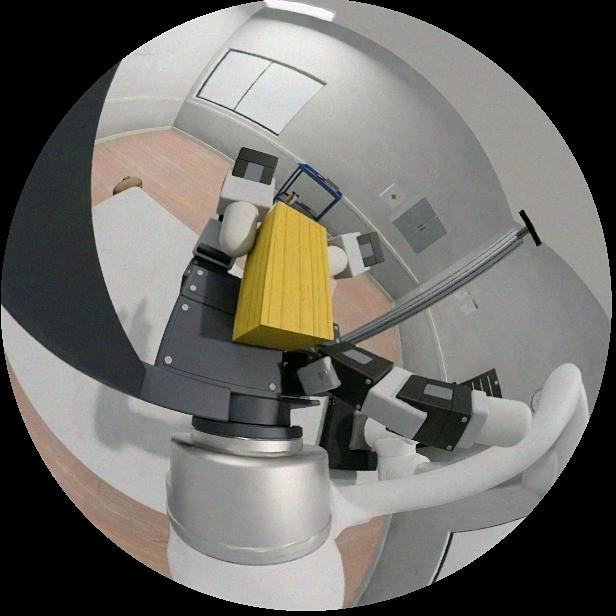

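execute_actions(actions=[[[0,0,0,0,0,0,0.272,0.65,-1,-0.249,0.74,0,0.58,0.7,0.30,-0.12,-1.0,-0.245,-0.57,0.377,0.73,-0.018,0.2,-0.88]],[[0,0,0,0,0,0,0.10,0.65,-1,-0.13,0.74,0,0.58,0.7,0.18,-0.12,-1.0,-0.155,-0.57,0.377,0.73,-0.018,0.2,-0.88]],[[0,0,0,0,0,0,0.068,0.8,-1,-0.10,0.74,0,0.58,0.7,0.164,-0.27,-1.0,-0.145,-0.57,0.377,0.73,-0.018,0.2,-0.9]],[[0,0,0,0,0,0,0.068,0.9,-1,-0.10,0.74,0,0.58,0.7,0.164,-0.37,-1.0,-0.145,-0.57,0.377,0.73,-0.018,0.2,-0.92]]], cameras=["cam_wrist"])

Scene clock: 335.37 s.
end_effector_position=(+0.6992, +0.0174, +0.5450) hand_goal=(+0.068, +0.900, -1.000, -0.100, +0.740, +0.000, +0.580, +0.700, +0.164, -0.370, -1.000, -0.144, -0.570, +0.378, +0.730, -0.018) hand_measured=(+0.070, +0.848, -0.958, -0.086, +0.748, -0.002, +0.582, +0.698, +0.176, -0.314, -1.000, -0.148, -0.570, +0.376, +0.730, +0.070) hand_current_ma=(+4, -135, +126, +30, +16, -1, +5, -4, +28, +152, +0, -8, +0, -2, +1, +0) hand_state=(goal, blocked, blocked, goal, goal, goal, goal, goal, goal, blocked, goal, goal, goal, goal, goal, overload) hand_current_limit=0.20 hand_speed=-0.92 end_effector_quat_wxyz=(+0.689, +0.708, +0.117, +0.099)
Joint positions: [0.312 0.373 1.778 -1.527 1.588 -1.007]
Joint torques (N m): [3.9 -72.72 -31.64 -1.67 1.27 -0.24]
Hand target: +0.6992, +0.0174, +0.5451; +0.689, +0.708, +0.117, +0.099
Off the commanded pose: 0.000 m, 0 deg.
Step readings (end_effector_position):
0: (+0.6992, +0.0174, +0.5451)
1: (+0.6992, +0.0174, +0.5451)
2: (+0.6992, +0.0174, +0.5451)
4: (+0.6992, +0.0174, +0.5450)
8: (+0.6992, +0.0174, +0.5450)
15: (+0.6992, +0.0174, +0.5450)
16: (+0.6992, +0.0174, +0.5450)
17: (+0.6992, +0.0174, +0.5450)
19: (+0.6992, +0.0174, +0.5450)
23: (+0.6992, +0.0174, +0.5450)
30: (+0.6992, +0.0174, +0.5450)
31: (+0.6992, +0.0174, +0.5450)
32: (+0.6992, +0.0174, +0.5450)
34: (+0.6992, +0.0174, +0.5450)
38: (+0.6992, +0.0174, +0.5450)
45: (+0.6992, +0.0174, +0.5450)
46: (+0.6992, +0.0174, +0.5450)
47: (+0.6992, +0.0174, +0.5450)
49: (+0.6992, +0.0174, +0.5450)
53: (+0.6992, +0.0174, +0.5450)
60: (+0.6992, +0.0174, +0.5450)

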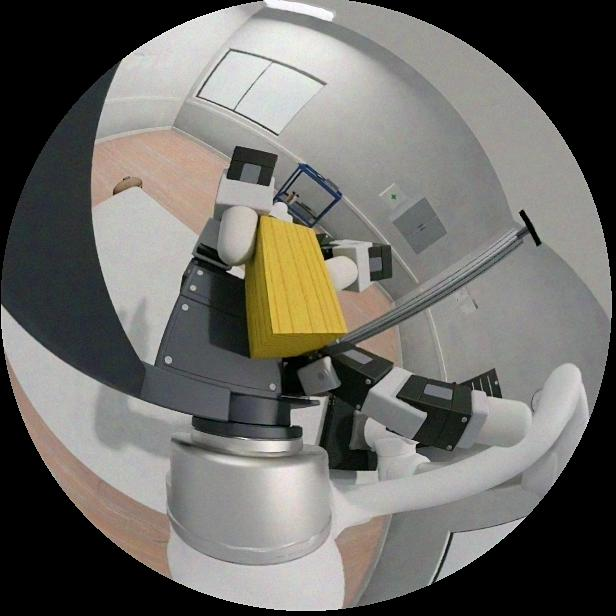

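execute_actions(actions=[[[0,0,0,0,0,0,0.14,0.9,-1,-0.15,0.74,0,0.58,0.7,0.235,-0.38,-1.0,-0.195,-0.57,0.377,0.73,-0.018,0.2,-0.91]],[[0,0,0,0,0,0,0.205,0.9,-1,-0.203,0.74,0,0.58,0.7,0.301,-0.38,-1.0,-0.246,-0.57,0.377,0.73,-0.018,0.2,-0.91]],[[0,0,0,0,0,0,0.275,0.9,-1,-0.25,0.74,0,0.58,0.7,0.37,-0.38,-1.0,-0.297,-0.57,0.377,0.73,-0.018,0.2,-0.91]],[[0,0,0,0,0,0,0.342,0.9,-1,-0.304,0.74,0,0.58,0.7,0.438,-0.38,-1.0,-0.348,-0.57,0.377,0.73,-0.018,0.2,-0.91]]], cameras=["cam_wrist"])

Scene clock: 338.13 s.
end_effector_position=(+0.6992, +0.0174, +0.5450) hand_goal=(+0.342, +0.900, -1.000, -0.304, +0.740, +0.000, +0.580, +0.700, +0.438, -0.380, -1.000, -0.348, -0.570, +0.378, +0.730, -0.018) hand_measured=(+0.332, +0.848, -0.934, -0.258, +0.748, -0.002, +0.582, +0.698, +0.450, -0.322, -0.996, -0.358, -0.570, +0.376, +0.730, +0.070) hand_current_ma=(-23, -135, +221, +140, +16, -1, +5, -4, +29, +158, +5, -20, +0, -2, +1, +0) hand_state=(goal, blocked, blocked, blocked, goal, goal, goal, goal, goal, blocked, goal, goal, goal, goal, goal, overload) hand_current_limit=0.20 hand_speed=-0.91 end_effector_quat_wxyz=(+0.689, +0.708, +0.117, +0.099)
Joint positions: [0.312 0.373 1.778 -1.527 1.588 -1.007]
Joint torques (N m): [4.65 -73.32 -31.53 -1.77 1.26 -0.14]
Hand target: +0.6992, +0.0174, +0.5451; +0.689, +0.708, +0.117, +0.099
Off the commanded pose: 0.000 m, 0 deg.
Step readings (end_effector_position):
0: (+0.6992, +0.0174, +0.5450)
1: (+0.6992, +0.0174, +0.5450)
2: (+0.6992, +0.0174, +0.5450)
4: (+0.6992, +0.0174, +0.5450)
8: (+0.6992, +0.0174, +0.5450)
15: (+0.6992, +0.0174, +0.5450)
16: (+0.6992, +0.0174, +0.5450)
17: (+0.6992, +0.0174, +0.5450)
19: (+0.6992, +0.0174, +0.5450)
23: (+0.6992, +0.0174, +0.5450)
30: (+0.6992, +0.0174, +0.5450)
31: (+0.6992, +0.0174, +0.5450)
32: (+0.6992, +0.0174, +0.5450)
34: (+0.6992, +0.0174, +0.5450)
38: (+0.6992, +0.0174, +0.5450)
45: (+0.6992, +0.0174, +0.5450)
46: (+0.6992, +0.0174, +0.5450)
47: (+0.6992, +0.0174, +0.5450)
49: (+0.6992, +0.0174, +0.5450)
53: (+0.6992, +0.0174, +0.5450)
60: (+0.6992, +0.0174, +0.5450)

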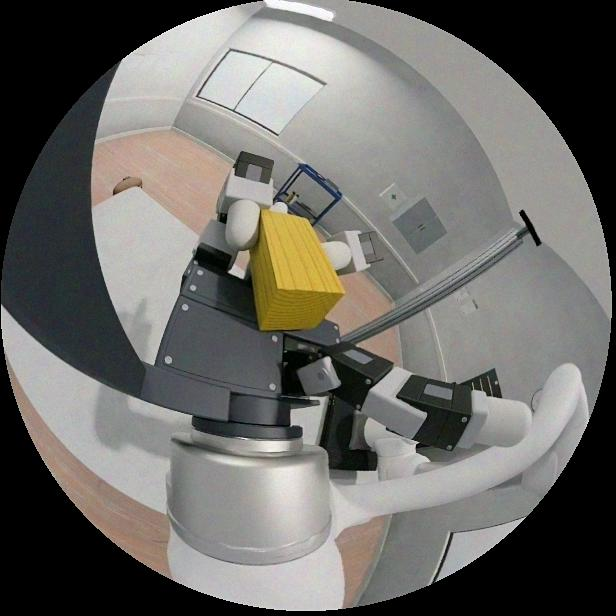

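execute_actions(actions=[[[0,0,0,0,0,0,0.41,0.9,-1,-0.355,0.74,0,0.58,0.7,0.506,-0.38,-1.0,-0.398,-0.57,0.377,0.73,-0.018,0.2,-0.92]],[[0,0,0,0,0,0,0.479,0.9,-1,-0.406,0.74,0,0.58,0.7,0.575,-0.38,-1.0,-0.449,-0.57,0.377,0.73,-0.018,0.2,-0.92]]], cameras=["cam_wrist"])

Scene clock: 339.87 s.
end_effector_position=(+0.6992, +0.0174, +0.5450) hand_goal=(+0.480, +0.900, -1.000, -0.406, +0.740, +0.000, +0.580, +0.700, +0.576, -0.380, -1.000, -0.448, -0.570, +0.378, +0.730, -0.018) hand_measured=(+0.474, +0.848, -0.928, -0.362, +0.754, -0.002, +0.582, +0.698, +0.584, -0.322, -0.986, -0.450, -0.570, +0.376, +0.730, +0.070) hand_current_ma=(-14, -135, +249, +133, +34, -1, +5, -4, +15, +158, +34, -2, +0, -2, +1, +0) hand_state=(goal, blocked, blocked, blocked, goal, goal, goal, goal, goal, blocked, goal, goal, goal, goal, goal, overload) hand_current_limit=0.20 hand_speed=-0.92 end_effector_quat_wxyz=(+0.689, +0.708, +0.117, +0.099)
Joint positions: [0.312 0.373 1.778 -1.527 1.588 -1.007]
Joint torques (N m): [4.29 -73.12 -31.61 -1.78 1.31 -0.14]
Hand target: +0.6992, +0.0174, +0.5451; +0.689, +0.708, +0.117, +0.099
Off the commanded pose: 0.000 m, 0 deg.
Step readings (end_effector_position):
0: (+0.6992, +0.0174, +0.5450)
1: (+0.6992, +0.0174, +0.5450)
2: (+0.6992, +0.0174, +0.5450)
4: (+0.6992, +0.0174, +0.5450)
8: (+0.6992, +0.0174, +0.5450)
15: (+0.6992, +0.0174, +0.5450)
16: (+0.6992, +0.0174, +0.5450)
17: (+0.6992, +0.0174, +0.5450)
19: (+0.6992, +0.0174, +0.5450)
23: (+0.6992, +0.0174, +0.5450)
30: (+0.6992, +0.0174, +0.5450)

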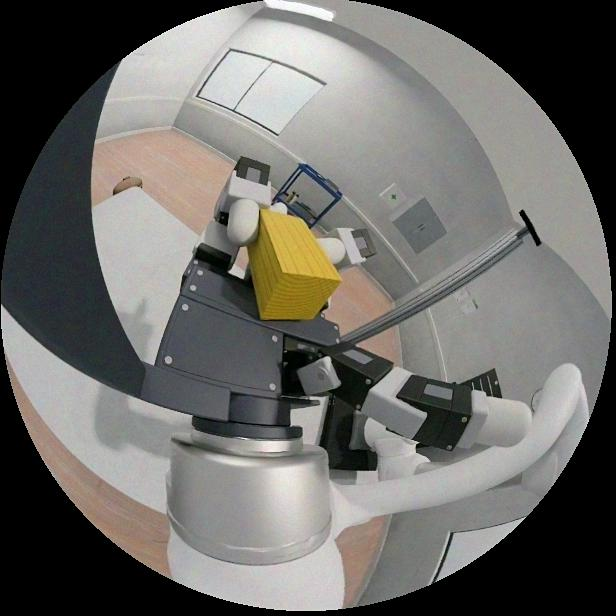

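execute_actions(actions=[[[0,0,0,0,0,0,0.479,0.87,-1,-0.406,0.74,0,0.58,0.7,0.575,-0.36,-1.0,-0.449,-0.57,0.377,0.73,-0.018,0.2,-0.96]],[[0,0,0,0,0,0,0.479,0.84,-1,-0.406,0.74,0,0.58,0.7,0.575,-0.345,-1.0,-0.449,-0.57,0.377,0.73,-0.018,0.2,-0.96]],[[0,0,0,0,0,0,0.479,0.80,-1,-0.406,0.74,0,0.58,0.7,0.575,-0.33,-1.0,-0.449,-0.57,0.377,0.73,-0.018,0.2,-0.96]],[[0,0,0,0,0,0,0.479,0.74,-1,-0.406,0.74,0,0.58,0.7,0.575,-0.3,-1.0,-0.449,-0.57,0.377,0.73,-0.018,0.2,-0.96]]], cameras=["cam_wrist"])

Scene clock: 344.57 s.
end_effector_position=(+0.6992, +0.0174, +0.5451) hand_goal=(+0.480, +0.740, -1.000, -0.406, +0.740, +0.000, +0.580, +0.700, +0.576, -0.300, -1.000, -0.448, -0.570, +0.378, +0.730, -0.018) hand_measured=(+0.484, +0.740, -0.978, -0.398, +0.754, -0.002, +0.582, +0.698, +0.584, -0.296, -0.984, -0.444, -0.570, +0.376, +0.730, +0.070) hand_current_ma=(+9, +1, +55, +15, +34, -1, +5, -4, +15, +4, +35, +8, +0, -2, +1, +0) hand_state=(goal, goal, blocked, goal, goal, goal, goal, goal, goal, goal, goal, goal, goal, goal, goal, overload) hand_current_limit=0.20 hand_speed=-0.96 end_effector_quat_wxyz=(+0.689, +0.708, +0.117, +0.099)
Joint positions: [0.312 0.373 1.778 -1.527 1.589 -1.007]
Joint torques (N m): [4.12 -73.21 -31.62 -1.74 1.27 -0.14]
Hand target: +0.6992, +0.0174, +0.5451; +0.689, +0.708, +0.117, +0.099
Off the commanded pose: 0.000 m, 0 deg.
Step readings (end_effector_position):
0: (+0.6992, +0.0174, +0.5451)
1: (+0.6992, +0.0174, +0.5451)
2: (+0.6992, +0.0174, +0.5451)
4: (+0.6992, +0.0174, +0.5451)
8: (+0.6992, +0.0174, +0.5451)
15: (+0.6992, +0.0174, +0.5451)
16: (+0.6992, +0.0174, +0.5451)
17: (+0.6992, +0.0174, +0.5451)
19: (+0.6992, +0.0174, +0.5451)
23: (+0.6992, +0.0174, +0.5451)
30: (+0.6992, +0.0174, +0.5451)
31: (+0.6992, +0.0174, +0.5451)
32: (+0.6992, +0.0174, +0.5451)
34: (+0.6992, +0.0174, +0.5451)
38: (+0.6992, +0.0174, +0.5451)
45: (+0.6992, +0.0174, +0.5451)
46: (+0.6992, +0.0174, +0.5451)
47: (+0.6992, +0.0174, +0.5451)
49: (+0.6992, +0.0174, +0.5451)
53: (+0.6992, +0.0174, +0.5451)
60: (+0.6992, +0.0174, +0.5451)

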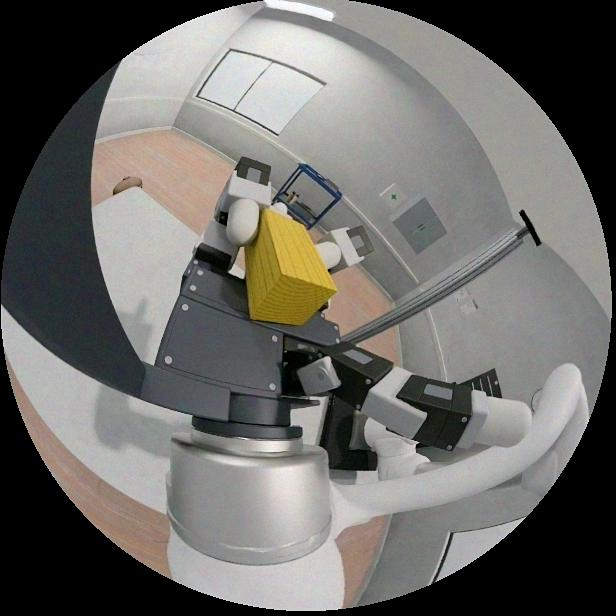

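execute_actions(actions=[[[0,0,0,0,0,0,0.479,0.68,-1,-0.406,0.74,0,0.58,0.7,0.575,-0.28,-1.0,-0.449,-0.57,0.377,0.73,-0.018,0.2,-0.96]],[[0,0,0,0,0,0,0.479,0.62,-1,-0.406,0.74,0,0.58,0.7,0.575,-0.26,-1.0,-0.449,-0.57,0.377,0.73,-0.018,0.2,-0.96]],[[0,0,0,0,0,0,0.479,0.56,-1,-0.406,0.74,0,0.58,0.7,0.575,-0.24,-1.0,-0.449,-0.57,0.377,0.73,-0.018,0.2,-0.96]]], cameras=["cam_wrist"])

Scene clock: 346.83 s.
end_effector_position=(+0.6992, +0.0174, +0.5451) hand_goal=(+0.480, +0.560, -1.000, -0.406, +0.740, +0.000, +0.580, +0.700, +0.576, -0.240, -1.000, -0.448, -0.570, +0.378, +0.730, -0.018) hand_measured=(+0.484, +0.564, -0.998, -0.404, +0.754, -0.002, +0.582, +0.698, +0.584, -0.244, -0.998, -0.446, -0.570, +0.376, +0.730, +0.070) hand_current_ma=(+9, +5, +2, +3, +34, -1, +5, -4, +15, -5, +4, +3, +0, -2, +1, +0) hand_state=(goal, goal, goal, goal, goal, goal, goal, goal, goal, goal, goal, goal, goal, goal, goal, overload) hand_current_limit=0.20 hand_speed=-0.96 end_effector_quat_wxyz=(+0.689, +0.708, +0.117, +0.099)
Joint positions: [0.312 0.373 1.778 -1.527 1.589 -1.007]
Joint torques (N m): [3.75 -73.37 -31.69 -1.74 1.2 -0.18]
Hand target: +0.6992, +0.0174, +0.5451; +0.689, +0.708, +0.117, +0.099
Off the commanded pose: 0.000 m, 0 deg.
Step readings (end_effector_position):
0: (+0.6992, +0.0174, +0.5451)
1: (+0.6992, +0.0174, +0.5451)
2: (+0.6992, +0.0174, +0.5451)
4: (+0.6992, +0.0174, +0.5451)
8: (+0.6992, +0.0174, +0.5451)
15: (+0.6992, +0.0174, +0.5451)
16: (+0.6992, +0.0174, +0.5451)
17: (+0.6992, +0.0174, +0.5451)
19: (+0.6992, +0.0174, +0.5451)
23: (+0.6992, +0.0174, +0.5451)
30: (+0.6992, +0.0174, +0.5451)
31: (+0.6992, +0.0174, +0.5451)
32: (+0.6992, +0.0174, +0.5451)
34: (+0.6992, +0.0174, +0.5451)
38: (+0.6992, +0.0174, +0.5451)
45: (+0.6992, +0.0174, +0.5451)

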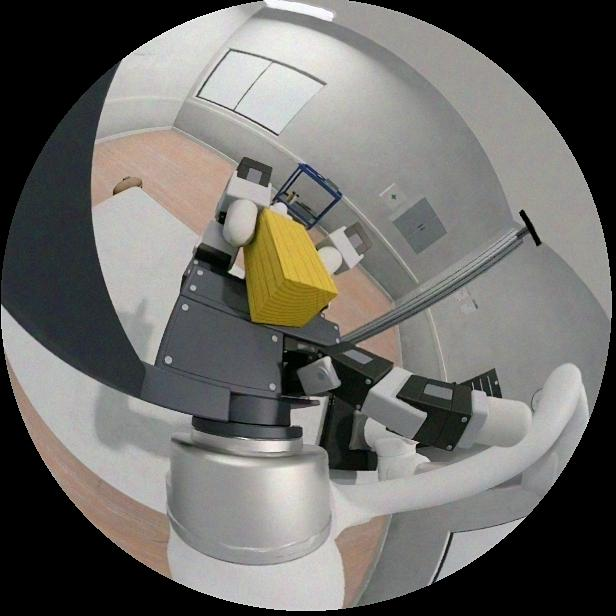

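execute_actions(actions=[[[0,0,0,0,0,0,0.3,0.5,-1,-0.34,0.74,0,0.58,0.7,0.45,-0.1,-1.0,-0.36,-0.57,0.377,0.73,-0.018,0.2,-0.88]],[[0,0,0,0,0,0,0.1,0.5,-1,-0.30,0.74,0,0.58,0.7,0.30,-0.1,-1.0,-0.245,-0.57,0.377,0.73,-0.018,0.2,-0.88]],[[0,0,0,0,0,0,-0.036,0.6,-1,-0.283,0.74,0,0.58,0.7,0.22,-0.15,-1.0,-0.187,-0.57,0.377,0.73,-0.018,0.2,-0.88]],[[0,0,0,0,0,0,-0.036,0.78,-1,-0.283,0.74,0,0.58,0.7,0.22,-0.28,-1.0,-0.187,-0.57,0.377,0.73,-0.018,0.2,-0.9]],[[0,0,0,0,0,0,-0.036,0.88,-1,-0.283,0.74,0,0.58,0.7,0.22,-0.37,-1.0,-0.187,-0.57,0.377,0.73,-0.018,0.2,-0.92]]], cameras=["cam_wrist"])

Scene clock: 356.67 s.
end_effector_position=(+0.6992, +0.0174, +0.5451) hand_goal=(-0.036, +0.880, -1.000, -0.282, +0.740, +0.000, +0.580, +0.700, +0.220, -0.370, -1.000, -0.186, -0.570, +0.378, +0.730, -0.018) hand_measured=(-0.044, +0.770, -0.968, -0.276, +0.754, -0.002, +0.582, +0.698, +0.234, -0.300, -0.980, -0.186, -0.570, +0.376, +0.730, +0.070) hand_current_ma=(-18, -330, +90, +10, +34, -1, +5, -4, +36, +200, +53, -1, +0, -2, +1, +0) hand_state=(goal, blocked, blocked, goal, goal, goal, goal, goal, goal, blocked, blocked, goal, goal, goal, goal, overload) hand_current_limit=0.20 hand_speed=-0.92 end_effector_quat_wxyz=(+0.689, +0.708, +0.117, +0.099)
Joint positions: [0.312 0.373 1.778 -1.527 1.589 -1.007]
Joint torques (N m): [3.77 -73.34 -31.75 -1.69 1.32 -0.15]
Hand target: +0.6992, +0.0174, +0.5451; +0.689, +0.708, +0.117, +0.099
Off the commanded pose: 0.000 m, 0 deg.
Step readings (end_effector_position):
0: (+0.6992, +0.0174, +0.5451)
1: (+0.6992, +0.0174, +0.5451)
2: (+0.6992, +0.0174, +0.5451)
4: (+0.6992, +0.0174, +0.5451)
8: (+0.6992, +0.0174, +0.5451)
15: (+0.6992, +0.0174, +0.5451)
16: (+0.6992, +0.0174, +0.5451)
17: (+0.6992, +0.0174, +0.5451)
19: (+0.6992, +0.0174, +0.5451)
23: (+0.6992, +0.0174, +0.5451)
30: (+0.6992, +0.0174, +0.5451)
31: (+0.6992, +0.0174, +0.5451)
32: (+0.6992, +0.0174, +0.5451)
34: (+0.6992, +0.0174, +0.5451)
38: (+0.6992, +0.0174, +0.5451)
45: (+0.6992, +0.0174, +0.5451)
46: (+0.6992, +0.0174, +0.5451)
47: (+0.6992, +0.0174, +0.5451)
49: (+0.6992, +0.0174, +0.5451)
53: (+0.6992, +0.0174, +0.5451)
60: (+0.6992, +0.0174, +0.5451)
61: (+0.6992, +0.0174, +0.5451)
62: (+0.6992, +0.0174, +0.5451)
64: (+0.6992, +0.0174, +0.5451)
68: (+0.6992, +0.0174, +0.5451)
75: (+0.6992, +0.0174, +0.5451)

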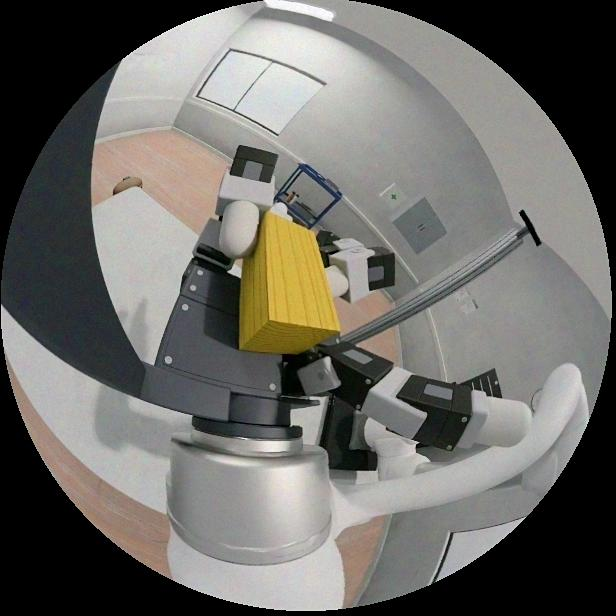

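execute_actions(actions=[[[0,0,0,0,0,0,0.024,0.85,-1,-0.34,0.74,0,0.58,0.7,0.30,-0.37,-1.0,-0.245,-0.57,0.377,0.73,-0.018,0.2,-0.92]],[[0,0,0,0,0,0,0.084,0.85,-1,-0.397,0.74,0,0.58,0.7,0.38,-0.37,-1.0,-0.304,-0.57,0.377,0.73,-0.018,0.2,-0.92]],[[0,0,0,0,0,0,0.145,0.85,-1,-0.453,0.74,0,0.58,0.7,0.46,-0.37,-1.0,-0.364,-0.57,0.377,0.73,-0.018,0.2,-0.92]],[[0,0,0,0,0,0,0.205,0.85,-1,-0.51,0.74,0,0.58,0.7,0.54,-0.37,-1.0,-0.423,-0.57,0.377,0.73,-0.018,0.2,-0.92]]], cameras=["cam_wrist"])

Scene clock: 359.80 s.
end_effector_position=(+0.6992, +0.0174, +0.5451) hand_goal=(+0.206, +0.850, -1.000, -0.510, +0.740, +0.000, +0.580, +0.700, +0.540, -0.370, -1.000, -0.422, -0.570, +0.378, +0.730, -0.018) hand_measured=(+0.186, +0.770, -0.960, -0.502, +0.754, -0.002, +0.582, +0.698, +0.556, -0.302, -0.974, -0.424, -0.570, +0.376, +0.730, +0.070) hand_current_ma=(-52, -235, +117, +15, +34, -1, +5, -4, +43, +196, +70, -3, +0, -2, +1, +0) hand_state=(goal, blocked, blocked, goal, goal, goal, goal, goal, goal, blocked, blocked, goal, goal, goal, goal, overload) hand_current_limit=0.20 hand_speed=-0.92 end_effector_quat_wxyz=(+0.689, +0.708, +0.117, +0.099)
Joint positions: [0.312 0.373 1.778 -1.527 1.589 -1.007]
Joint torques (N m): [4 -73.62 -31.6 -1.7 1.3 -0.24]
Hand target: +0.6992, +0.0174, +0.5451; +0.689, +0.708, +0.117, +0.099
Off the commanded pose: 0.000 m, 0 deg.
Step readings (end_effector_position):
0: (+0.6992, +0.0174, +0.5451)
1: (+0.6992, +0.0174, +0.5451)
2: (+0.6992, +0.0174, +0.5451)
4: (+0.6992, +0.0174, +0.5451)
8: (+0.6992, +0.0174, +0.5451)
15: (+0.6992, +0.0174, +0.5451)
16: (+0.6992, +0.0174, +0.5451)
17: (+0.6992, +0.0174, +0.5451)
19: (+0.6992, +0.0174, +0.5451)
23: (+0.6992, +0.0174, +0.5451)
30: (+0.6992, +0.0174, +0.5451)
31: (+0.6992, +0.0174, +0.5451)
32: (+0.6992, +0.0174, +0.5451)
34: (+0.6992, +0.0174, +0.5451)
38: (+0.6992, +0.0174, +0.5451)
45: (+0.6992, +0.0174, +0.5451)
46: (+0.6992, +0.0174, +0.5451)
47: (+0.6992, +0.0174, +0.5451)
49: (+0.6992, +0.0174, +0.5451)
53: (+0.6992, +0.0174, +0.5451)
60: (+0.6992, +0.0174, +0.5451)

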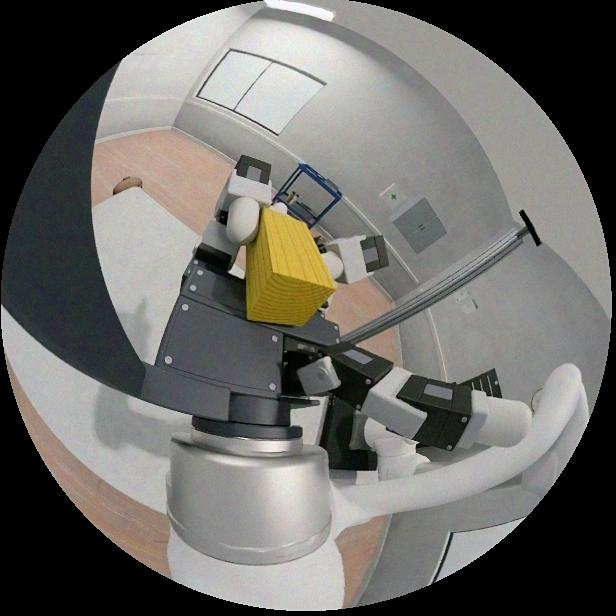

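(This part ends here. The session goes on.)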